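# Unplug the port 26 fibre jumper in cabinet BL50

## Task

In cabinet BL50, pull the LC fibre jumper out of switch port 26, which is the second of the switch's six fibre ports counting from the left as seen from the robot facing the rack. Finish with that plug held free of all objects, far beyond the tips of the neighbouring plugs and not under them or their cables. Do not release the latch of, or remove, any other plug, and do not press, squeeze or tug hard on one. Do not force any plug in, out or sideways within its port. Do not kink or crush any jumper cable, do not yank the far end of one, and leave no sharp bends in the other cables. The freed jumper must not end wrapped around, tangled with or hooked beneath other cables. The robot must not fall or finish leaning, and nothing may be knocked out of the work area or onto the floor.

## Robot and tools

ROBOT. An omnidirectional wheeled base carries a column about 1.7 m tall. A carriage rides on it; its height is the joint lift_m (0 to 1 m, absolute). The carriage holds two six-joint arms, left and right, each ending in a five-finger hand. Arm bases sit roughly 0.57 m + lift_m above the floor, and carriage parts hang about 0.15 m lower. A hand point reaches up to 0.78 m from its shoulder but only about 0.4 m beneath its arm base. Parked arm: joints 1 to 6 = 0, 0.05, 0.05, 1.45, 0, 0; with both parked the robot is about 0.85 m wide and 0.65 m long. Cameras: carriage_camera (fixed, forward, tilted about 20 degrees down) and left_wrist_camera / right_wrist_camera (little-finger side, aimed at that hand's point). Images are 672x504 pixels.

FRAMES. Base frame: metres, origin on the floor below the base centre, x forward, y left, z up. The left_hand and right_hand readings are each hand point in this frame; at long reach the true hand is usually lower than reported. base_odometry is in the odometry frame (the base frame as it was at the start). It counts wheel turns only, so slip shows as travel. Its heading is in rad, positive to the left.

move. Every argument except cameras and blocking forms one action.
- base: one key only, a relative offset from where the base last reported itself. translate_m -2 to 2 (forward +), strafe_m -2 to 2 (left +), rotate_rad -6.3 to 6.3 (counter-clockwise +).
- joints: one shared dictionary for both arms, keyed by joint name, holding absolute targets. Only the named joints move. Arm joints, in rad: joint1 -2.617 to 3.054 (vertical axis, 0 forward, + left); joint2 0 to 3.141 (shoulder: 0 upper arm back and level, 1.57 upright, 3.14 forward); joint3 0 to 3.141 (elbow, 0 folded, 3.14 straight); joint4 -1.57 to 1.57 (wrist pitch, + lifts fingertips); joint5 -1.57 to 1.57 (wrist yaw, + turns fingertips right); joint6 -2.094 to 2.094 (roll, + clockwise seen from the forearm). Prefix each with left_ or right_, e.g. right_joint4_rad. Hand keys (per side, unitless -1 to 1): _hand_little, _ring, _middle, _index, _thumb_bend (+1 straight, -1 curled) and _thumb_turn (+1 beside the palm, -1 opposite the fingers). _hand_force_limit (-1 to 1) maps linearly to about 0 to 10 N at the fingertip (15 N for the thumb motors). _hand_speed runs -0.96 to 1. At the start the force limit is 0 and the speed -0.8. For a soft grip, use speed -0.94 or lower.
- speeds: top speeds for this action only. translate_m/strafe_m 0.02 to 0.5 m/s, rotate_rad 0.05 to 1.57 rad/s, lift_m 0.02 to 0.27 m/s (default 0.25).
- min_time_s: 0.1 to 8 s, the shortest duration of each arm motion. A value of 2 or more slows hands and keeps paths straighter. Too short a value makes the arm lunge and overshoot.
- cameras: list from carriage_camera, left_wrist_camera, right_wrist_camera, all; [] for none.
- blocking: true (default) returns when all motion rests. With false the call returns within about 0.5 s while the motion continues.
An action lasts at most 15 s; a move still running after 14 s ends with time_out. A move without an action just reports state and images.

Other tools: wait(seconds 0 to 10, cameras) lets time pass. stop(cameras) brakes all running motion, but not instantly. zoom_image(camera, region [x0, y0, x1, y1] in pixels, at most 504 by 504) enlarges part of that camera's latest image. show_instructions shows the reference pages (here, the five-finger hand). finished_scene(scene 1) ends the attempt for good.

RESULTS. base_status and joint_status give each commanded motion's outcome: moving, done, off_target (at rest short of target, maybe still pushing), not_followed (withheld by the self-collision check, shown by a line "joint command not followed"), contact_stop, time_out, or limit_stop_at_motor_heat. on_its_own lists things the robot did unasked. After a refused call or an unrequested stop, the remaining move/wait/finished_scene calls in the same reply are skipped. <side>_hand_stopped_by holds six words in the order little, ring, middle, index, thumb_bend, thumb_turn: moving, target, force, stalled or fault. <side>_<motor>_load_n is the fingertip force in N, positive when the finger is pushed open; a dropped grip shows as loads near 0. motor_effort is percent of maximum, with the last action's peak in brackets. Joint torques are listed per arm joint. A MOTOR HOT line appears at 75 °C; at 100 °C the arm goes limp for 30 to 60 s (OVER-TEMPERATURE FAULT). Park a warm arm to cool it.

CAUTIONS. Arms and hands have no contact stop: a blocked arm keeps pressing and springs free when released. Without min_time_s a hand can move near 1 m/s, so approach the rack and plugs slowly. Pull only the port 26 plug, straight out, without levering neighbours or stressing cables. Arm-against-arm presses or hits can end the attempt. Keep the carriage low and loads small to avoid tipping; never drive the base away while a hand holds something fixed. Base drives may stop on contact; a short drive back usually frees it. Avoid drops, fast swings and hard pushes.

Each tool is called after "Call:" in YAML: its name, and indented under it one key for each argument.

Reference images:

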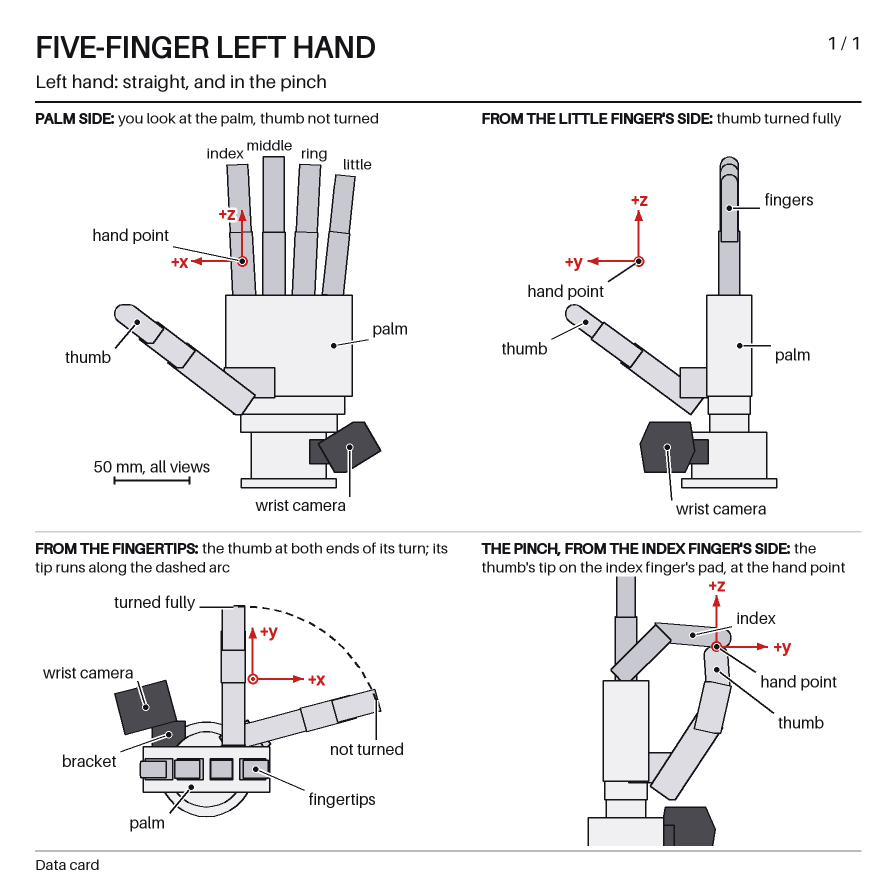

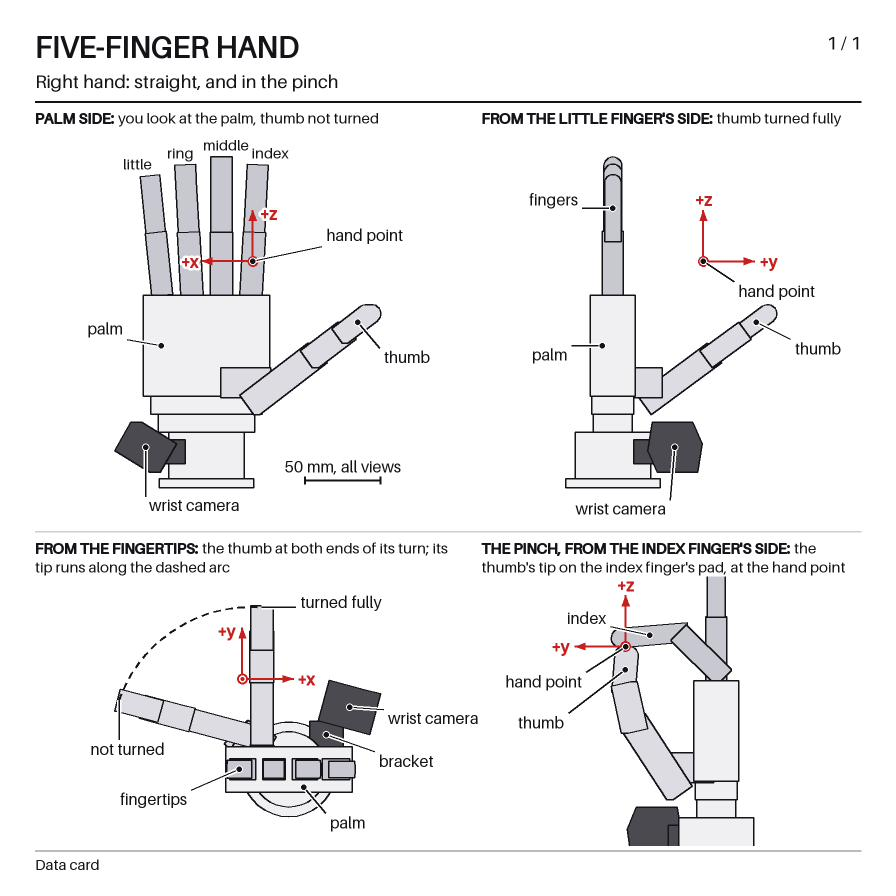

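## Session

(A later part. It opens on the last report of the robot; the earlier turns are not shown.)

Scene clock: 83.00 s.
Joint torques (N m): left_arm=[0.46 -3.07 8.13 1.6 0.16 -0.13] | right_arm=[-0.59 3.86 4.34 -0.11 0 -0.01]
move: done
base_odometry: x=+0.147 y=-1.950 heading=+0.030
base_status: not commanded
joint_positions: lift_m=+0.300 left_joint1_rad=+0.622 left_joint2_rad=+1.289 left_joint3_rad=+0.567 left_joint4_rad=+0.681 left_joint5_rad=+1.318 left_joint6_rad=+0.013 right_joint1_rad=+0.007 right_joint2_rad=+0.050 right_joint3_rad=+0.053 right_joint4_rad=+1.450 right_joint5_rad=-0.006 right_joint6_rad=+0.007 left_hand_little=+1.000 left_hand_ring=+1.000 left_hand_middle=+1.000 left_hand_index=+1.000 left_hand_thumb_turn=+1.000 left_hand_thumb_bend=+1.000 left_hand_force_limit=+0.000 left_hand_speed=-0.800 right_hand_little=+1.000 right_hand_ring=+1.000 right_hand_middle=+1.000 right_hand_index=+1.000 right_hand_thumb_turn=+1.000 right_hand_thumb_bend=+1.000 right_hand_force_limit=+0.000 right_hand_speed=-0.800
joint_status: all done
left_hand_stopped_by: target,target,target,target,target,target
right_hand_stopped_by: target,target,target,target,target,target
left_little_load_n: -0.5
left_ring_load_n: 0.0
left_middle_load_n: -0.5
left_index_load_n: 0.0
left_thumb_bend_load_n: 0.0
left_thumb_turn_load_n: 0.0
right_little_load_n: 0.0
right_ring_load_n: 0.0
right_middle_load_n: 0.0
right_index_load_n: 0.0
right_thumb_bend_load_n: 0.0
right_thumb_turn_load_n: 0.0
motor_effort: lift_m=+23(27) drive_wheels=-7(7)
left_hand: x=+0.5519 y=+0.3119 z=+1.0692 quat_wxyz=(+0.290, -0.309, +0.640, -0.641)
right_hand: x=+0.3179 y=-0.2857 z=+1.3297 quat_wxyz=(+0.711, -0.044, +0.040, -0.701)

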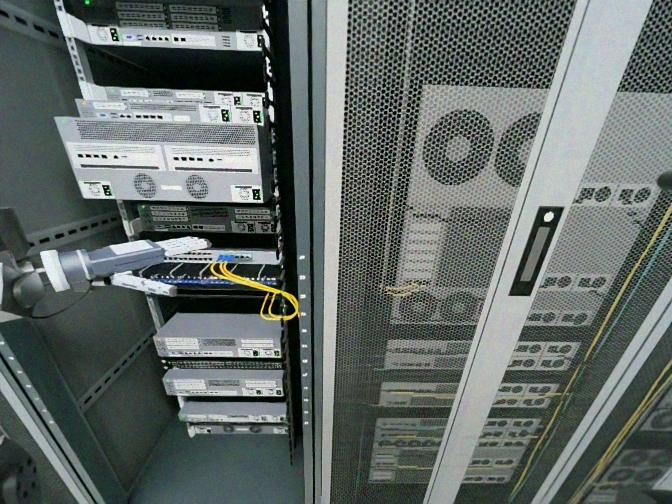

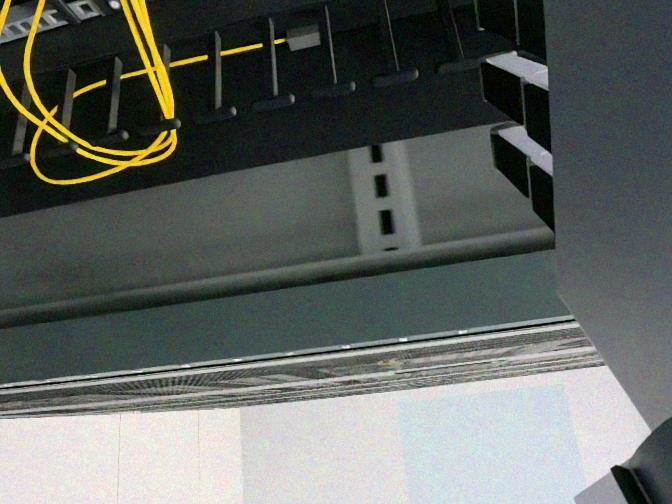

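Call:
move:
  joints: {"left_joint1_rad": 0.572, "left_joint2_rad": 1.75, "left_joint3_rad": 1.0, "left_joint4_rad": 0.75, "left_joint5_rad": 1.4, "left_joint6_rad": 0.0}
  min_time_s: 3
  cameras: ["carriage_camera", "left_wrist_camera"]

Scene clock: 87.23 s.
Joint torques (N m): left_arm=[-0.7 -6.58 7.99 1.48 0.16 -0.08] | right_arm=[-0.59 3.86 4.33 -0.11 0 -0.01]
move: done
base_odometry: x=+0.147 y=-1.950 heading=+0.030
base_status: not commanded
joint_positions: lift_m=+0.300 left_joint1_rad=+0.579 left_joint2_rad=+1.734 left_joint3_rad=+0.968 left_joint4_rad=+0.731 left_joint5_rad=+1.392 left_joint6_rad=+0.012 right_joint1_rad=+0.007 right_joint2_rad=+0.050 right_joint3_rad=+0.053 right_joint4_rad=+1.450 right_joint5_rad=-0.006 right_joint6_rad=+0.007 left_hand_little=+1.000 left_hand_ring=+1.000 left_hand_middle=+1.000 left_hand_index=+1.000 left_hand_thumb_turn=+1.000 left_hand_thumb_bend=+1.000 left_hand_force_limit=+0.000 left_hand_speed=-0.800 right_hand_little=+1.000 right_hand_ring=+1.000 right_hand_middle=+1.000 right_hand_index=+1.000 right_hand_thumb_turn=+1.000 right_hand_thumb_bend=+1.000 right_hand_force_limit=+0.000 right_hand_speed=-0.800
joint_status: all done
left_hand_stopped_by: target,target,target,target,target,target
right_hand_stopped_by: target,target,target,target,target,target
left_little_load_n: 0.0
left_ring_load_n: -0.5
left_middle_load_n: 0.0
left_index_load_n: 0.0
left_thumb_bend_load_n: 0.0
left_thumb_turn_load_n: 0.0
right_little_load_n: 0.0
right_ring_load_n: 0.0
right_middle_load_n: 0.0
right_index_load_n: 0.0
right_thumb_bend_load_n: 0.0
right_thumb_turn_load_n: 0.0
motor_effort: lift_m=+23(23) drive_wheels=-7(7)
left_hand: x=+0.6329 y=+0.3503 z=+1.0673 quat_wxyz=(+0.254, -0.270, +0.656, -0.658)
right_hand: x=+0.3179 y=-0.2857 z=+1.3297 quat_wxyz=(+0.711, -0.044, +0.040, -0.701)

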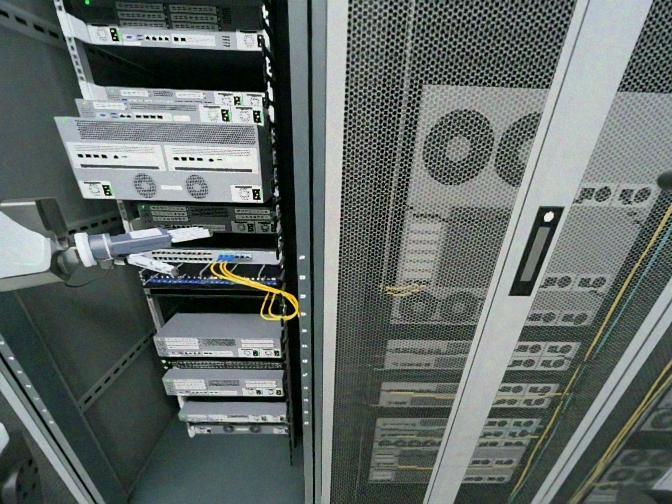

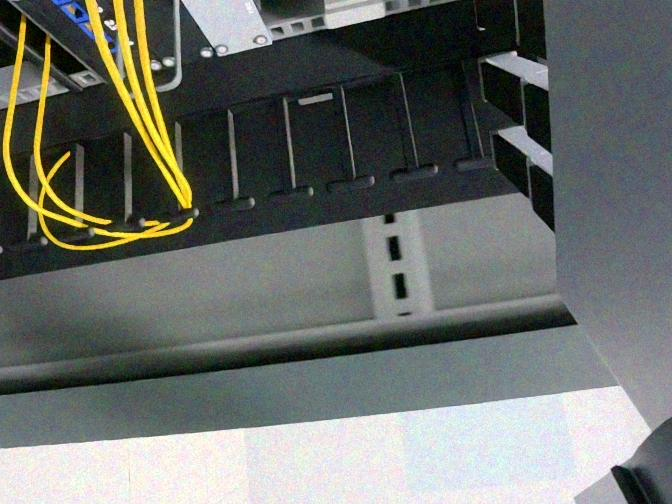

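Call:
move:
  joints: {"left_joint1_rad": 0.659, "left_joint2_rad": 2.077, "left_joint3_rad": 1.288, "left_joint4_rad": 0.79, "left_joint5_rad": 1.359, "left_joint6_rad": 0.0}
  min_time_s: 3
  cameras: ["carriage_camera", "left_wrist_camera"]

Scene clock: 91.20 s.
Joint torques (N m): left_arm=[0.62 -9.07 7.79 1.53 -0.01 -0.1] | right_arm=[-0.59 3.88 4.34 -0.1 -0.01 -0.01]
move: done
base_odometry: x=+0.147 y=-1.950 heading=+0.030
base_status: not commanded
joint_positions: lift_m=+0.300 left_joint1_rad=+0.652 left_joint2_rad=+2.059 left_joint3_rad=+1.257 left_joint4_rad=+0.771 left_joint5_rad=+1.367 left_joint6_rad=+0.012 right_joint1_rad=+0.007 right_joint2_rad=+0.050 right_joint3_rad=+0.053 right_joint4_rad=+1.450 right_joint5_rad=-0.006 right_joint6_rad=+0.007 left_hand_little=+1.000 left_hand_ring=+1.000 left_hand_middle=+1.000 left_hand_index=+1.000 left_hand_thumb_turn=+1.000 left_hand_thumb_bend=+1.000 left_hand_force_limit=+0.000 left_hand_speed=-0.800 right_hand_little=+1.000 right_hand_ring=+1.000 right_hand_middle=+1.000 right_hand_index=+1.000 right_hand_thumb_turn=+1.000 right_hand_thumb_bend=+1.000 right_hand_force_limit=+0.000 right_hand_speed=-0.800
joint_status: all done
left_hand_stopped_by: target,target,target,target,target,target
right_hand_stopped_by: target,target,target,target,target,target
left_little_load_n: 0.0
left_ring_load_n: 0.0
left_middle_load_n: 0.0
left_index_load_n: 0.0
left_thumb_bend_load_n: 0.0
left_thumb_turn_load_n: -0.5
right_little_load_n: 0.0
right_ring_load_n: 0.5
right_middle_load_n: 0.0
right_index_load_n: 0.0
right_thumb_bend_load_n: 0.0
right_thumb_turn_load_n: -0.5
motor_effort: lift_m=+23(23) drive_wheels=-7(7)
left_hand: x=+0.6939 y=+0.4290 z=+1.0324 quat_wxyz=(+0.287, -0.300, +0.643, -0.644)
right_hand: x=+0.3179 y=-0.2857 z=+1.3297 quat_wxyz=(+0.711, -0.044, +0.040, -0.701)

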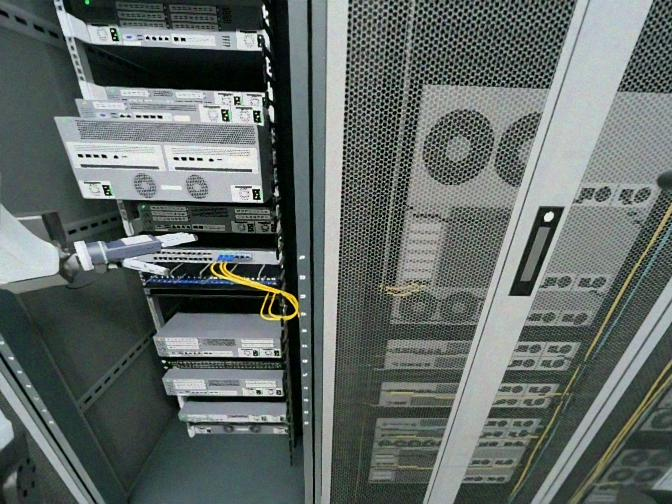

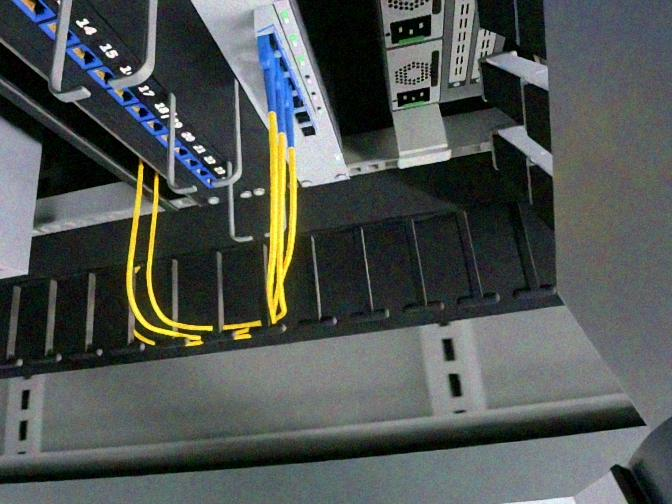

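Call:
zoom_image:
  camera: "left_wrist_camera"
  region: [210, 0, 360, 200]

Call:
zoom_image:
  camera: "left_wrist_camera"
  region: [110, 150, 350, 360]

Scaled by 2.520.

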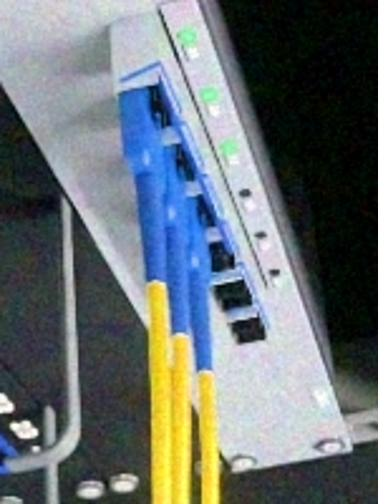

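Scaled by 2.100.

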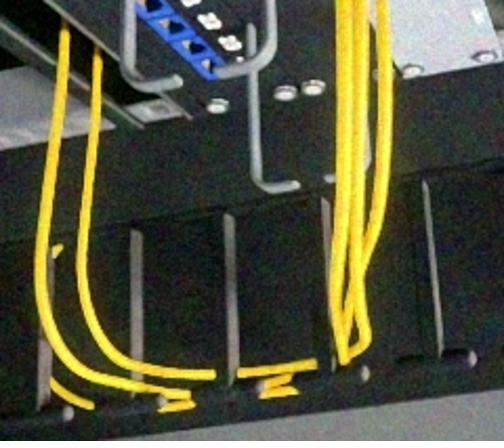

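Call:
move:
  joints: {"left_joint1_rad": 0.50, "left_joint2_rad": 2.0, "left_joint3_rad": 1.40, "left_joint4_rad": 0.25, "left_joint5_rad": 0.95, "left_joint6_rad": 0.4}
  min_time_s: 3
  cameras: ["carriage_camera", "left_wrist_camera"]

Scene clock: 103.97 s.
Joint torques (N m): left_arm=[-0.65 -15.38 8.54 1.43 0.22 0.14] | right_arm=[-0.59 3.88 4.34 -0.11 0 -0.01]
move: done
base_odometry: x=+0.147 y=-1.950 heading=+0.030
base_status: not commanded
joint_positions: lift_m=+0.300 left_joint1_rad=+0.507 left_joint2_rad=+2.047 left_joint3_rad=+1.366 left_joint4_rad=+0.263 left_joint5_rad=+0.958 left_joint6_rad=+0.387 right_joint1_rad=+0.007 right_joint2_rad=+0.050 right_joint3_rad=+0.053 right_joint4_rad=+1.450 right_joint5_rad=-0.006 right_joint6_rad=+0.007 left_hand_little=+1.000 left_hand_ring=+1.000 left_hand_middle=+1.000 left_hand_index=+1.000 left_hand_thumb_turn=+1.000 left_hand_thumb_bend=+1.000 left_hand_force_limit=+0.000 left_hand_speed=-0.800 right_hand_little=+1.000 right_hand_ring=+1.000 right_hand_middle=+1.000 right_hand_index=+1.000 right_hand_thumb_turn=+1.000 right_hand_thumb_bend=+1.000 right_hand_force_limit=+0.000 right_hand_speed=-0.800
joint_status: all done
left_hand_stopped_by: target,target,target,target,target,target
right_hand_stopped_by: target,target,target,target,target,target
left_little_load_n: 0.0
left_ring_load_n: 0.0
left_middle_load_n: 0.0
left_index_load_n: 0.0
left_thumb_bend_load_n: 0.0
left_thumb_turn_load_n: 0.0
right_little_load_n: 0.0
right_ring_load_n: 0.0
right_middle_load_n: 0.0
right_index_load_n: 0.0
right_thumb_bend_load_n: 0.0
right_thumb_turn_load_n: 0.0
motor_effort: lift_m=+23(23) drive_wheels=-7(7)
left_hand: x=+0.7480 y=+0.4230 z=+0.9887 quat_wxyz=(+0.328, -0.390, +0.682, -0.525)
right_hand: x=+0.3179 y=-0.2857 z=+1.3297 quat_wxyz=(+0.711, -0.044, +0.040, -0.701)

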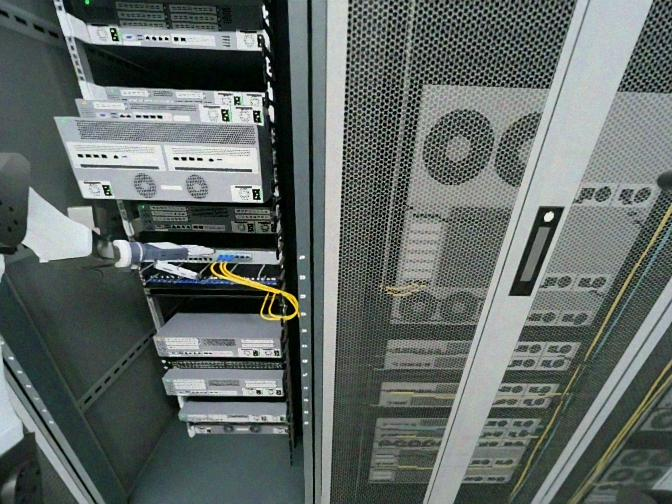

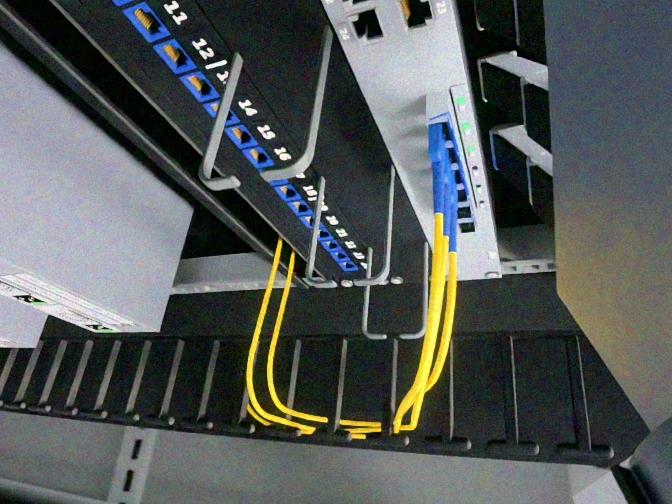

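Call:
zoom_image:
  camera: "left_wrist_camera"
  region: [360, 70, 510, 270]

Call:
zoom_image:
  camera: "left_wrist_camera"
  region: [280, 220, 500, 460]

Scaled by 2.520.

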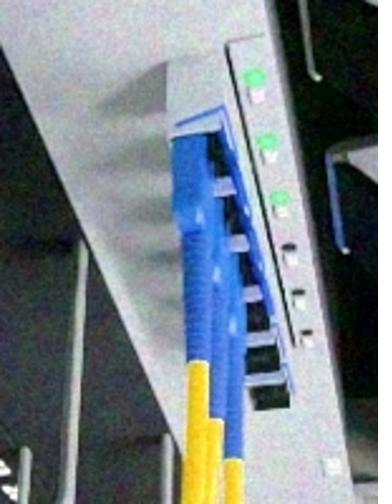

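Scaled by 2.100.

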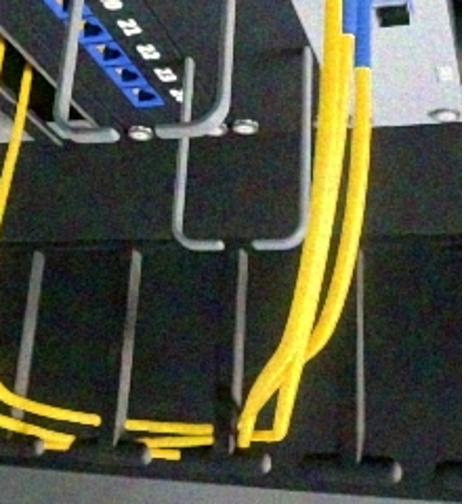

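Call:
move:
  joints: {"left_joint1_rad": 0.652, "left_joint2_rad": 2.0, "left_joint3_rad": 1.2, "left_joint4_rad": 0.75, "left_joint5_rad": 1.3, "left_joint6_rad": 0.0}
  min_time_s: 2

Call:
move:
  joints: {"left_joint1_rad": 0.6, "left_joint2_rad": 1.2, "left_joint3_rad": 0.5, "left_joint4_rad": 0.7, "left_joint5_rad": 1.2, "left_joint6_rad": 0.0}
  min_time_s: 2.5

Call:
move:
  joints: {"left_joint1_rad": 0.0, "left_joint2_rad": 0.05, "left_joint3_rad": 0.05, "left_joint4_rad": 1.45, "left_joint5_rad": 0.0, "left_joint6_rad": 0.0}
  min_time_s: 2.5
  cameras: ["carriage_camera"]

Scene clock: 113.63 s.
Joint torques (N m): left_arm=[0.87 -14.46 4.44 1.6 0.15 -0.14] | right_arm=[-0.59 3.86 4.34 -0.1 0 -0.01]
move: done
base_odometry: x=+0.147 y=-1.950 heading=+0.030
base_status: not commanded
joint_positions: lift_m=+0.300 left_joint1_rad=+0.645 left_joint2_rad=+2.045 left_joint3_rad=+1.215 left_joint4_rad=+0.730 left_joint5_rad=+1.291 left_joint6_rad=+0.013 right_joint1_rad=+0.007 right_joint2_rad=+0.050 right_joint3_rad=+0.053 right_joint4_rad=+1.450 right_joint5_rad=-0.006 right_joint6_rad=+0.007 left_hand_little=+1.000 left_hand_ring=+1.000 left_hand_middle=+1.000 left_hand_index=+1.000 left_hand_thumb_turn=+1.000 left_hand_thumb_bend=+1.000 left_hand_force_limit=+0.000 left_hand_speed=-0.800 right_hand_little=+1.000 right_hand_ring=+1.000 right_hand_middle=+1.000 right_hand_index=+1.000 right_hand_thumb_turn=+1.000 right_hand_thumb_bend=+1.000 right_hand_force_limit=+0.000 right_hand_speed=-0.800
joint_status: all done
left_hand_stopped_by: target,target,target,target,target,target
right_hand_stopped_by: target,target,target,target,target,target
left_little_load_n: 0.0
left_ring_load_n: 0.0
left_middle_load_n: 0.0
left_index_load_n: 0.0
left_thumb_bend_load_n: 0.0
left_thumb_turn_load_n: -0.5
right_little_load_n: 0.0
right_ring_load_n: 0.0
right_middle_load_n: 0.0
right_index_load_n: 0.0
right_thumb_bend_load_n: 0.0
right_thumb_turn_load_n: 0.0
motor_effort: lift_m=+23(23) drive_wheels=-7(7)
left_hand: x=+0.6964 y=+0.4290 z=+1.0213 quat_wxyz=(+0.285, -0.346, +0.628, -0.637)
right_hand: x=+0.3179 y=-0.2857 z=+1.3297 quat_wxyz=(+0.711, -0.044, +0.040, -0.701)
pictures: none

Scene clock: 116.43 s.
Joint torques (N m): left_arm=[-0.55 -5.16 4.57 1.32 -0.11 -0.11] | right_arm=[-0.59 3.88 4.34 -0.11 0 -0.01]
move: done
base_odometry: x=+0.147 y=-1.950 heading=+0.030
base_status: not commanded
joint_positions: lift_m=+0.300 left_joint1_rad=+0.607 left_joint2_rad=+1.219 left_joint3_rad=+0.515 left_joint4_rad=+0.713 left_joint5_rad=+1.208 left_joint6_rad=+0.012 right_joint1_rad=+0.007 right_joint2_rad=+0.050 right_joint3_rad=+0.053 right_joint4_rad=+1.450 right_joint5_rad=-0.006 right_joint6_rad=+0.007 left_hand_little=+1.000 left_hand_ring=+1.000 left_hand_middle=+1.000 left_hand_index=+1.000 left_hand_thumb_turn=+1.000 left_hand_thumb_bend=+1.000 left_hand_force_limit=+0.000 left_hand_speed=-0.800 right_hand_little=+1.000 right_hand_ring=+1.000 right_hand_middle=+1.000 right_hand_index=+1.000 right_hand_thumb_turn=+1.000 right_hand_thumb_bend=+1.000 right_hand_force_limit=+0.000 right_hand_speed=-0.800
joint_status: all done
left_hand_stopped_by: target,target,target,target,target,target
right_hand_stopped_by: target,target,target,target,target,target
left_little_load_n: 0.0
left_ring_load_n: 0.0
left_middle_load_n: 0.0
left_index_load_n: 0.0
left_thumb_bend_load_n: 0.0
left_thumb_turn_load_n: 0.0
right_little_load_n: 0.0
right_ring_load_n: 0.0
right_middle_load_n: 0.0
right_index_load_n: 0.0
right_thumb_bend_load_n: 0.0
right_thumb_turn_load_n: 0.0
motor_effort: lift_m=+23(23) drive_wheels=-7(7)
left_hand: x=+0.5570 y=+0.3147 z=+1.0721 quat_wxyz=(+0.336, -0.323, +0.628, -0.623)
right_hand: x=+0.3179 y=-0.2857 z=+1.3297 quat_wxyz=(+0.711, -0.044, +0.040, -0.701)
pictures: none

Scene clock: 119.27 s.
Joint torques (N m): left_arm=[-0.59 2.86 3.92 0.16 -0.12 -0.16] | right_arm=[-0.61 3.88 4.34 -0.11 0 -0.01]
move: done
base_odometry: x=+0.147 y=-1.950 heading=+0.030
base_status: not commanded
joint_positions: lift_m=+0.300 left_joint1_rad=+0.007 left_joint2_rad=+0.060 left_joint3_rad=+0.064 left_joint4_rad=+1.434 left_joint5_rad=+0.009 left_joint6_rad=+0.012 right_joint1_rad=+0.007 right_joint2_rad=+0.050 right_joint3_rad=+0.053 right_joint4_rad=+1.450 right_joint5_rad=-0.006 right_joint6_rad=+0.007 left_hand_little=+1.000 left_hand_ring=+1.000 left_hand_middle=+1.000 left_hand_index=+1.000 left_hand_thumb_turn=+1.000 left_hand_thumb_bend=+1.000 left_hand_force_limit=+0.000 left_hand_speed=-0.800 right_hand_little=+1.000 right_hand_ring=+1.000 right_hand_middle=+1.000 right_hand_index=+1.000 right_hand_thumb_turn=+1.000 right_hand_thumb_bend=+1.000 right_hand_force_limit=+0.000 right_hand_speed=-0.800
joint_status: all done
left_hand_stopped_by: target,target,target,target,target,target
right_hand_stopped_by: target,target,target,target,target,target
left_little_load_n: 0.0
left_ring_load_n: 0.0
left_middle_load_n: 0.0
left_index_load_n: 0.0
left_thumb_bend_load_n: 0.0
left_thumb_turn_load_n: 0.0
right_little_load_n: 0.0
right_ring_load_n: 0.0
right_middle_load_n: 0.0
right_index_load_n: 0.0
right_thumb_bend_load_n: 0.0
right_thumb_turn_load_n: 0.0
motor_effort: lift_m=+23(23) drive_wheels=-7(7)
left_hand: x=+0.3230 y=+0.2875 z=+1.3309 quat_wxyz=(+0.712, -0.044, +0.051, -0.699)
right_hand: x=+0.3179 y=-0.2857 z=+1.3296 quat_wxyz=(+0.711, -0.044, +0.040, -0.701)

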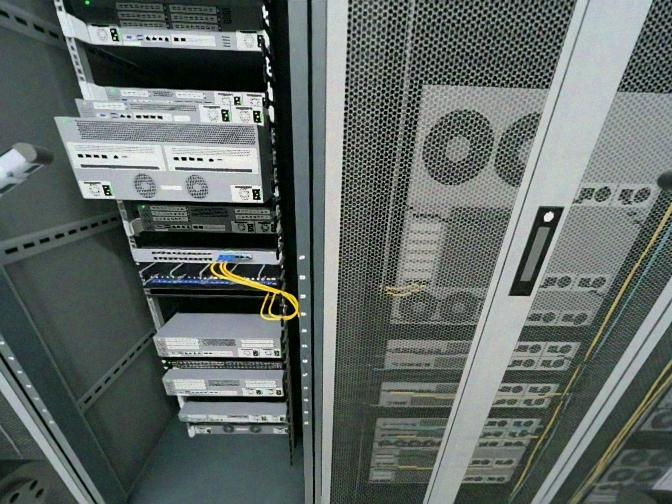

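Call:
move:
  base: {"strafe_m": 0.283}
  joints: {"lift_m": 0.5}
  speeds: {"strafe_m": 0.15}

Call:
move:
  base: {"rotate_rad": 0.025}
  speeds: {"rotate_rad": 0.1}
  cameras: ["carriage_camera", "right_wrist_camera"]

Scene clock: 123.37 s.
Joint torques (N m): left_arm=[-0.51 3.43 4.46 0.11 -0.05 -0.16] | right_arm=[-0.51 3.9 4.33 -0.11 0 0]
move: done
base_odometry: x=+0.138 y=-1.667 heading=+0.031
base_status: done
joint_positions: lift_m=+0.500 left_joint1_rad=+0.006 left_joint2_rad=+0.055 left_joint3_rad=+0.056 left_joint4_rad=+1.438 left_joint5_rad=+0.004 left_joint6_rad=+0.012 right_joint1_rad=+0.006 right_joint2_rad=+0.050 right_joint3_rad=+0.052 right_joint4_rad=+1.451 right_joint5_rad=-0.006 right_joint6_rad=+0.007 left_hand_little=+1.000 left_hand_ring=+1.000 left_hand_middle=+1.000 left_hand_index=+1.000 left_hand_thumb_turn=+1.000 left_hand_thumb_bend=+1.000 left_hand_force_limit=+0.000 left_hand_speed=-0.800 right_hand_little=+1.000 right_hand_ring=+1.000 right_hand_middle=+1.000 right_hand_index=+1.000 right_hand_thumb_turn=+1.000 right_hand_thumb_bend=+1.000 right_hand_force_limit=+0.000 right_hand_speed=-0.800
joint_status: all done
left_hand_stopped_by: target,target,target,target,target,target
right_hand_stopped_by: target,target,target,target,target,target
left_little_load_n: 0.0
left_ring_load_n: 0.5
left_middle_load_n: 0.0
left_index_load_n: 0.0
left_thumb_bend_load_n: 0.0
left_thumb_turn_load_n: 0.0
right_little_load_n: 0.0
right_ring_load_n: 0.0
right_middle_load_n: 0.0
right_index_load_n: 0.0
right_thumb_bend_load_n: 0.5
right_thumb_turn_load_n: 0.0
motor_effort: lift_m=+23(27) drive_wheels=-7(13)
left_hand: x=+0.3227 y=+0.2884 z=+1.5293 quat_wxyz=(+0.712, -0.045, +0.048, -0.699)
right_hand: x=+0.3176 y=-0.2859 z=+1.5297 quat_wxyz=(+0.710, -0.043, +0.039, -0.701)
pictures: none

Scene clock: 124.07 s.
Joint torques (N m): left_arm=[-0.36 3 4.37 0.08 -0.02 -0.12] | right_arm=[-0.43 3.97 4.31 -0.12 0 -0.01]
move: done
base_odometry: x=+0.138 y=-1.667 heading=+0.055
base_status: done
joint_positions: lift_m=+0.500 left_joint1_rad=+0.006 left_joint2_rad=+0.055 left_joint3_rad=+0.056 left_joint4_rad=+1.439 left_joint5_rad=+0.004 left_joint6_rad=+0.012 right_joint1_rad=+0.006 right_joint2_rad=+0.050 right_joint3_rad=+0.052 right_joint4_rad=+1.453 right_joint5_rad=-0.006 right_joint6_rad=+0.007 left_hand_little=+1.000 left_hand_ring=+1.000 left_hand_middle=+1.000 left_hand_index=+1.000 left_hand_thumb_turn=+1.000 left_hand_thumb_bend=+1.000 left_hand_force_limit=+0.000 left_hand_speed=-0.800 right_hand_little=+1.000 right_hand_ring=+1.000 right_hand_middle=+1.000 right_hand_index=+1.000 right_hand_thumb_turn=+1.000 right_hand_thumb_bend=+1.000 right_hand_force_limit=+0.000 right_hand_speed=-0.800
joint_status: not commanded
left_hand_stopped_by: target,target,target,target,target,target
right_hand_stopped_by: target,target,target,target,target,target
left_little_load_n: -0.5
left_ring_load_n: 0.0
left_middle_load_n: 0.0
left_index_load_n: 0.0
left_thumb_bend_load_n: 0.0
left_thumb_turn_load_n: 0.0
right_little_load_n: 0.0
right_ring_load_n: 0.0
right_middle_load_n: 0.0
right_index_load_n: 0.0
right_thumb_bend_load_n: 0.0
right_thumb_turn_load_n: 0.0
motor_effort: lift_m=+23(23) drive_wheels=-7(7)
left_hand: x=+0.3224 y=+0.2885 z=+1.5294 quat_wxyz=(+0.712, -0.045, +0.048, -0.699)
right_hand: x=+0.3172 y=-0.2859 z=+1.5298 quat_wxyz=(+0.710, -0.043, +0.039, -0.701)

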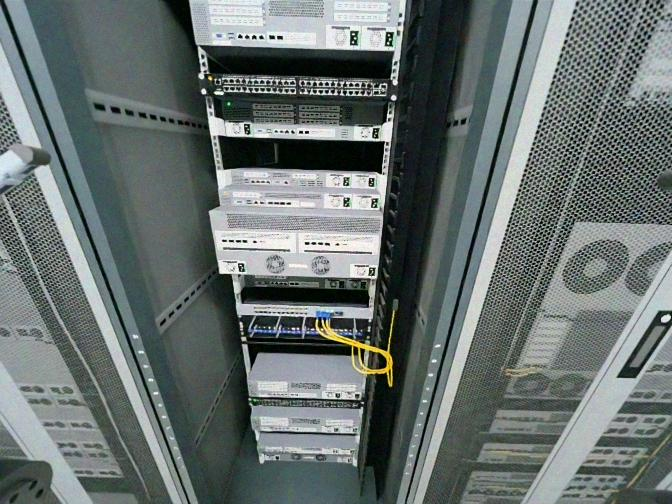

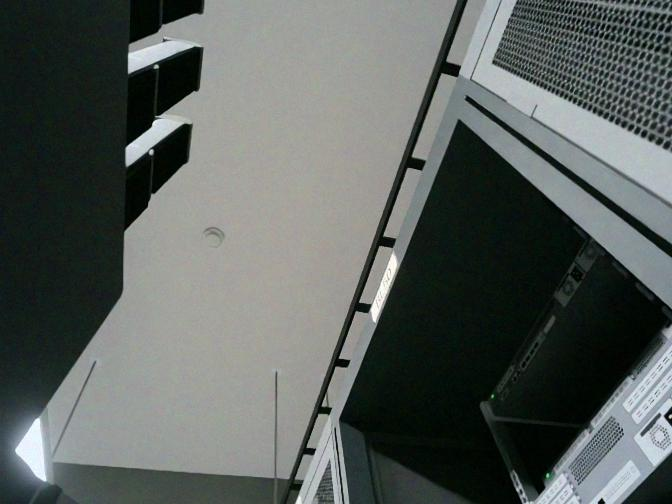

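Call:
zoom_image:
  camera: "right_wrist_camera"
  region: [350, 235, 420, 335]

Call:
zoom_image:
  camera: "carriage_camera"
  region: [210, 230, 400, 400]

Scaled by 5.040.

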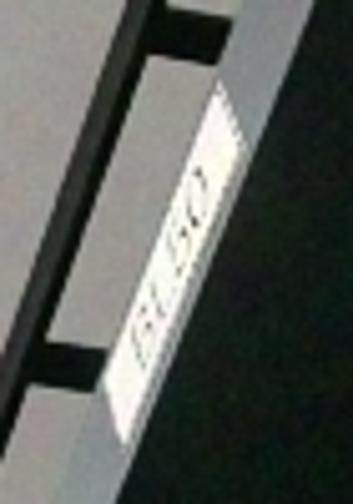

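Scaled by 2.653.

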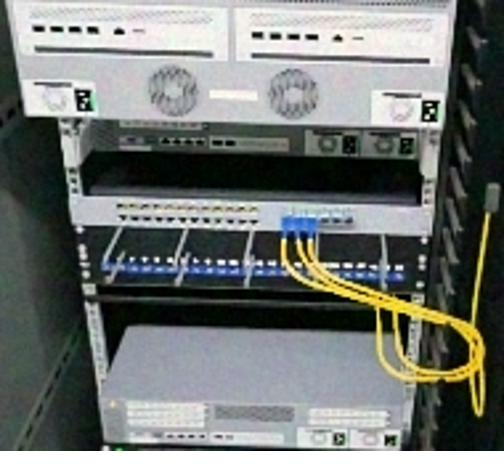

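Call:
move:
  base: {"strafe_m": -0.035}
  speeds: {"strafe_m": 0.1}

Call:
move:
  base: {"translate_m": 0.2}
  speeds: {"translate_m": 0.1}
  cameras: ["carriage_camera"]

Scene clock: 125.53 s.
Joint torques (N m): left_arm=[-0.58 3.28 4.37 0.03 -0.02 -0.12] | right_arm=[-0.34 3.9 4.4 -0.14 -0.01 -0.01]
move: done
base_odometry: x=+0.140 y=-1.702 heading=+0.055
base_status: done
joint_positions: lift_m=+0.500 left_joint1_rad=+0.006 left_joint2_rad=+0.055 left_joint3_rad=+0.056 left_joint4_rad=+1.439 left_joint5_rad=+0.002 left_joint6_rad=+0.012 right_joint1_rad=+0.005 right_joint2_rad=+0.050 right_joint3_rad=+0.052 right_joint4_rad=+1.453 right_joint5_rad=-0.005 right_joint6_rad=+0.007 left_hand_little=+1.000 left_hand_ring=+1.000 left_hand_middle=+1.000 left_hand_index=+1.000 left_hand_thumb_turn=+1.000 left_hand_thumb_bend=+1.000 left_hand_force_limit=+0.000 left_hand_speed=-0.800 right_hand_little=+1.000 right_hand_ring=+1.000 right_hand_middle=+1.000 right_hand_index=+1.000 right_hand_thumb_turn=+1.000 right_hand_thumb_bend=+1.000 right_hand_force_limit=+0.000 right_hand_speed=-0.800
joint_status: not commanded
left_hand_stopped_by: target,target,target,target,target,target
right_hand_stopped_by: target,target,target,target,target,target
left_little_load_n: 0.0
left_ring_load_n: 0.0
left_middle_load_n: 0.0
left_index_load_n: 0.0
left_thumb_bend_load_n: 0.0
left_thumb_turn_load_n: 0.0
right_little_load_n: 0.0
right_ring_load_n: 0.0
right_middle_load_n: 0.0
right_index_load_n: 0.0
right_thumb_bend_load_n: 0.0
right_thumb_turn_load_n: 0.0
motor_effort: lift_m=+23(23) drive_wheels=-7(11)
left_hand: x=+0.3224 y=+0.2887 z=+1.5295 quat_wxyz=(+0.712, -0.045, +0.047, -0.700)
right_hand: x=+0.3171 y=-0.2860 z=+1.5299 quat_wxyz=(+0.710, -0.042, +0.039, -0.701)
pictures: none

Scene clock: 128.23 s.
Joint torques (N m): left_arm=[-0.17 3.22 4.48 0.1 -0.01 -0.14] | right_arm=[-0.43 3.93 4.38 -0.11 -0.01 -0.01]
move: done
base_odometry: x=+0.340 y=-1.690 heading=+0.056
base_status: done
joint_positions: lift_m=+0.500 left_joint1_rad=+0.006 left_joint2_rad=+0.055 left_joint3_rad=+0.056 left_joint4_rad=+1.443 left_joint5_rad=+0.002 left_joint6_rad=+0.012 right_joint1_rad=+0.005 right_joint2_rad=+0.050 right_joint3_rad=+0.052 right_joint4_rad=+1.451 right_joint5_rad=-0.005 right_joint6_rad=+0.007 left_hand_little=+1.000 left_hand_ring=+1.000 left_hand_middle=+1.000 left_hand_index=+1.000 left_hand_thumb_turn=+1.000 left_hand_thumb_bend=+1.000 left_hand_force_limit=+0.000 left_hand_speed=-0.800 right_hand_little=+1.000 right_hand_ring=+1.000 right_hand_middle=+1.000 right_hand_index=+1.000 right_hand_thumb_turn=+1.000 right_hand_thumb_bend=+1.000 right_hand_force_limit=+0.000 right_hand_speed=-0.800
joint_status: not commanded
left_hand_stopped_by: target,target,target,target,target,target
right_hand_stopped_by: target,target,target,target,target,target
left_little_load_n: 0.0
left_ring_load_n: 0.0
left_middle_load_n: 0.0
left_index_load_n: 0.0
left_thumb_bend_load_n: 0.0
left_thumb_turn_load_n: 0.0
right_little_load_n: 0.0
right_ring_load_n: 0.0
right_middle_load_n: 0.0
right_index_load_n: 0.0
right_thumb_bend_load_n: 0.0
right_thumb_turn_load_n: 0.0
motor_effort: lift_m=+23(23) drive_wheels=-5(11)
left_hand: x=+0.3214 y=+0.2888 z=+1.5298 quat_wxyz=(+0.712, -0.044, +0.046, -0.700)
right_hand: x=+0.3177 y=-0.2860 z=+1.5296 quat_wxyz=(+0.710, -0.043, +0.040, -0.701)

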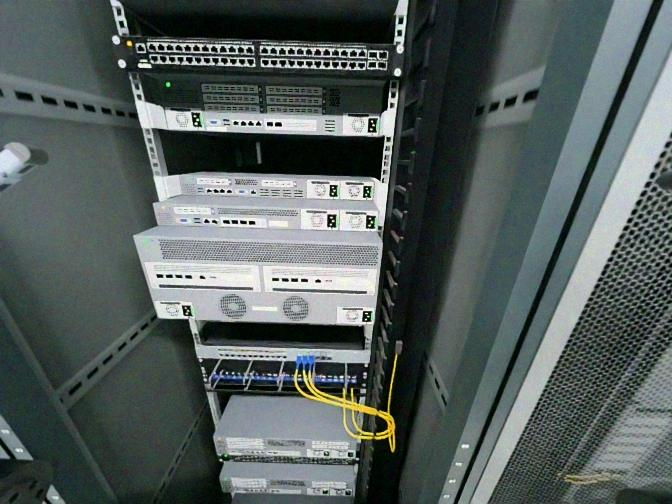

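Call:
move:
  joints: {"lift_m": 0.6, "right_joint1_rad": 0.6, "right_joint2_rad": 0.9, "right_joint3_rad": 0.9, "right_joint4_rad": 1.2, "right_joint5_rad": 0, "right_joint6_rad": 0}
  min_time_s: 2.5

Call:
move:
  joints: {"right_joint1_rad": 0.9, "right_joint2_rad": 1.2, "right_joint3_rad": 0.9, "right_joint4_rad": 0.3, "right_joint5_rad": 0, "right_joint6_rad": -1.0}
  min_time_s: 2.5
  cameras: ["carriage_camera", "right_wrist_camera"]

Scene clock: 132.43 s.
Joint torques (N m): left_arm=[-0.47 3.49 4.49 0.06 -0.05 -0.16] | right_arm=[0.77 10.35 4.96 -1.85 -0.03 0.66]
move: off_target
base_odometry: x=+0.340 y=-1.690 heading=+0.056
base_status: not commanded
joint_positions: lift_m=+0.600 left_joint1_rad=+0.006 left_joint2_rad=+0.054 left_joint3_rad=+0.056 left_joint4_rad=+1.444 left_joint5_rad=+0.002 left_joint6_rad=+0.012 right_joint1_rad=+0.592 right_joint2_rad=+0.804 right_joint3_rad=+0.893 right_joint4_rad=+1.382 right_joint5_rad=-0.003 right_joint6_rad=-0.054 left_hand_little=+1.000 left_hand_ring=+1.000 left_hand_middle=+1.000 left_hand_index=+1.000 left_hand_thumb_turn=+1.000 left_hand_thumb_bend=+1.000 left_hand_force_limit=+0.000 left_hand_speed=-0.800 right_hand_little=+1.000 right_hand_ring=+1.000 right_hand_middle=+1.000 right_hand_index=+1.000 right_hand_thumb_turn=+1.000 right_hand_thumb_bend=+1.000 right_hand_force_limit=+0.000 right_hand_speed=-0.800
joint_status: right_joint4_rad off_target (ended at +1.382, target +1.200); right_joint6_rad off_target (ended at -0.054, target +0.000); the others done
left_hand_stopped_by: target,target,target,target,target,target
right_hand_stopped_by: target,target,target,target,target,target
left_little_load_n: 0.0
left_ring_load_n: 0.0
left_middle_load_n: 0.0
left_index_load_n: 0.0
left_thumb_bend_load_n: 0.0
left_thumb_turn_load_n: 0.0
right_little_load_n: 0.0
right_ring_load_n: 0.0
right_middle_load_n: 0.0
right_index_load_n: 0.0
right_thumb_bend_load_n: 0.0
right_thumb_turn_load_n: 0.0
motor_effort: lift_m=+24(28) drive_wheels=-1(5)
left_hand: x=+0.3208 y=+0.2888 z=+1.6298 quat_wxyz=(+0.712, -0.044, +0.045, -0.700)
right_hand: x=+0.3460 y=-0.2040 z=+1.8288 quat_wxyz=(+0.869, -0.045, +0.021, -0.493)
pictures: none

Scene clock: 135.30 s.
Joint torques (N m): left_arm=[-0.43 3.3 4.51 0.12 0.05 -0.13] | right_arm=[-2.39 24.36 -2.41 -5.25 1.61 2.62]
move: off_target
base_odometry: x=+0.340 y=-1.690 heading=+0.055
base_status: not commanded
joint_positions: lift_m=+0.600 left_joint1_rad=+0.006 left_joint2_rad=+0.054 left_joint3_rad=+0.056 left_joint4_rad=+1.444 left_joint5_rad=+0.002 left_joint6_rad=+0.012 right_joint1_rad=+0.926 right_joint2_rad=+0.932 right_joint3_rad=+0.991 right_joint4_rad=+0.934 right_joint5_rad=-0.165 right_joint6_rad=-1.228 left_hand_little=+1.000 left_hand_ring=+1.000 left_hand_middle=+1.000 left_hand_index=+1.000 left_hand_thumb_turn=+1.000 left_hand_thumb_bend=+1.000 left_hand_force_limit=+0.000 left_hand_speed=-0.800 right_hand_little=+1.000 right_hand_ring=+1.000 right_hand_middle=+1.000 right_hand_index=+1.000 right_hand_thumb_turn=+1.000 right_hand_thumb_bend=+1.000 right_hand_force_limit=+0.000 right_hand_speed=-0.800
joint_status: right_joint1_rad off_target (ended at +0.926, target +0.900); right_joint2_rad off_target (ended at +0.932, target +1.200); right_joint3_rad off_target (ended at +0.992, target +0.900); right_joint4_rad off_target (ended at +0.934, target +0.300); right_joint5_rad off_target (ended at -0.165, target +0.000); right_joint6_rad off_target (ended at -1.228, target -1.000)
left_hand_stopped_by: target,target,target,target,target,target
right_hand_stopped_by: target,target,target,target,target,target
left_little_load_n: 0.0
left_ring_load_n: 0.0
left_middle_load_n: 0.0
left_index_load_n: 0.0
left_thumb_bend_load_n: 0.0
left_thumb_turn_load_n: 0.0
right_little_load_n: 0.0
right_ring_load_n: 0.0
right_middle_load_n: 0.0
right_index_load_n: 0.5
right_thumb_bend_load_n: 0.0
right_thumb_turn_load_n: 0.0
motor_effort: lift_m=+24(25) drive_wheels=+3(3)
left_hand: x=+0.3208 y=+0.2888 z=+1.6298 quat_wxyz=(+0.712, -0.044, +0.045, -0.700)
right_hand: x=+0.4132 y=-0.0920 z=+1.7851 quat_wxyz=(+0.585, -0.249, -0.157, -0.755)

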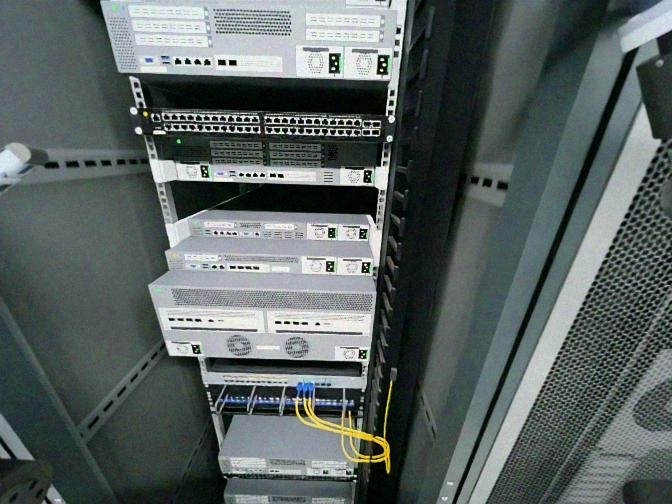

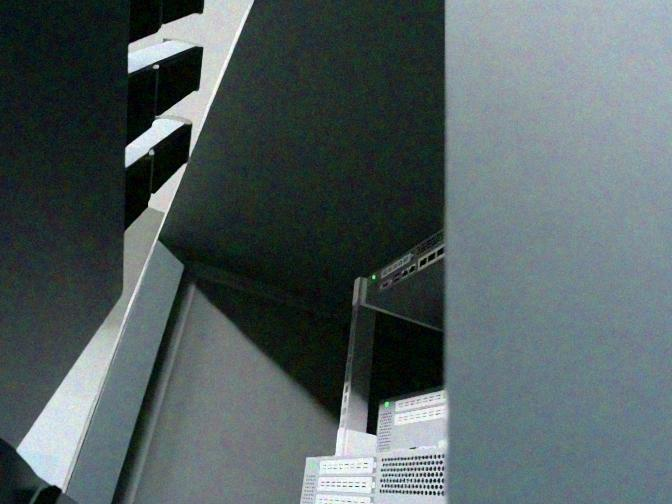

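Call:
move:
  joints: {"right_joint1_rad": 0.8, "right_joint2_rad": 0.6, "right_joint3_rad": 0.7, "right_joint4_rad": 1.2, "right_joint5_rad": -0.1, "right_joint6_rad": -0.6}
  min_time_s: 1.5
  cameras: ["carriage_camera", "right_wrist_camera"]

Scene clock: 137.30 s.
Joint torques (N m): left_arm=[-0.4 3.3 4.31 0.05 -0.03 -0.11] | right_arm=[-0.62 2.26 3.93 0.26 0.15 0.18]
move: done
base_odometry: x=+0.340 y=-1.690 heading=+0.056
base_status: not commanded
joint_positions: lift_m=+0.600 left_joint1_rad=+0.006 left_joint2_rad=+0.054 left_joint3_rad=+0.056 left_joint4_rad=+1.444 left_joint5_rad=+0.001 left_joint6_rad=+0.012 right_joint1_rad=+0.807 right_joint2_rad=+0.601 right_joint3_rad=+0.708 right_joint4_rad=+1.189 right_joint5_rad=-0.116 right_joint6_rad=-0.614 left_hand_little=+1.000 left_hand_ring=+1.000 left_hand_middle=+1.000 left_hand_index=+1.000 left_hand_thumb_turn=+1.000 left_hand_thumb_bend=+1.000 left_hand_force_limit=+0.000 left_hand_speed=-0.800 right_hand_little=+1.000 right_hand_ring=+1.000 right_hand_middle=+1.000 right_hand_index=+1.000 right_hand_thumb_turn=+1.000 right_hand_thumb_bend=+1.000 right_hand_force_limit=+0.000 right_hand_speed=-0.800
joint_status: all done
left_hand_stopped_by: target,target,target,target,target,target
right_hand_stopped_by: target,target,target,target,target,target
left_little_load_n: 0.0
left_ring_load_n: 0.0
left_middle_load_n: 0.0
left_index_load_n: 0.0
left_thumb_bend_load_n: 0.0
left_thumb_turn_load_n: 0.0
right_little_load_n: 0.0
right_ring_load_n: 0.0
right_middle_load_n: 0.0
right_index_load_n: 0.0
right_thumb_bend_load_n: 0.0
right_thumb_turn_load_n: 0.0
motor_effort: lift_m=+23(24) drive_wheels=-1(3)
left_hand: x=+0.3208 y=+0.2889 z=+1.6299 quat_wxyz=(+0.712, -0.044, +0.045, -0.700)
right_hand: x=+0.3384 y=-0.1821 z=+1.7717 quat_wxyz=(+0.769, -0.141, -0.047, -0.622)

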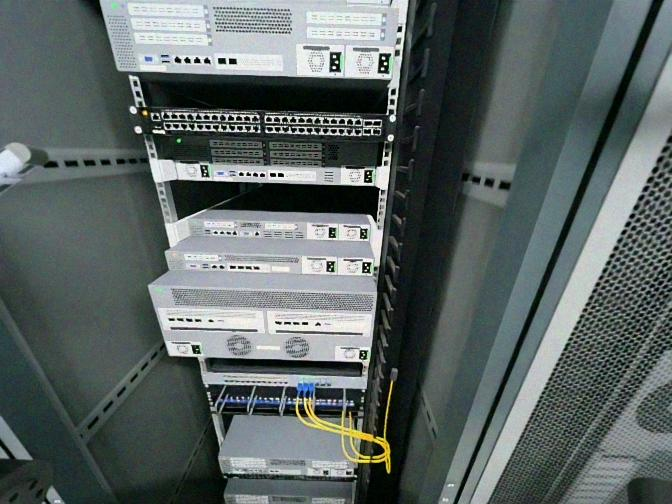

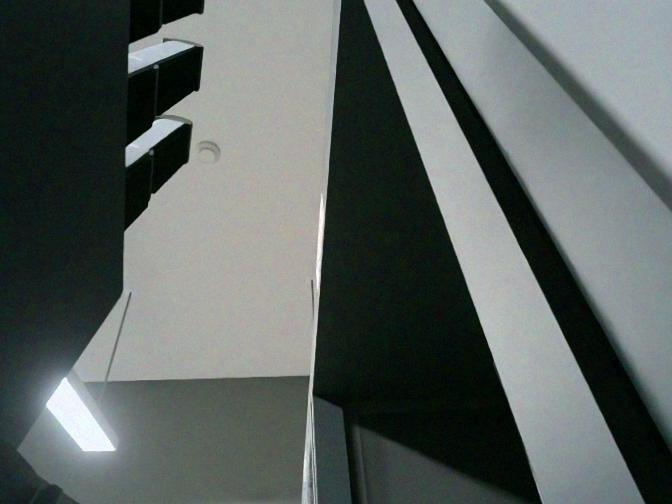

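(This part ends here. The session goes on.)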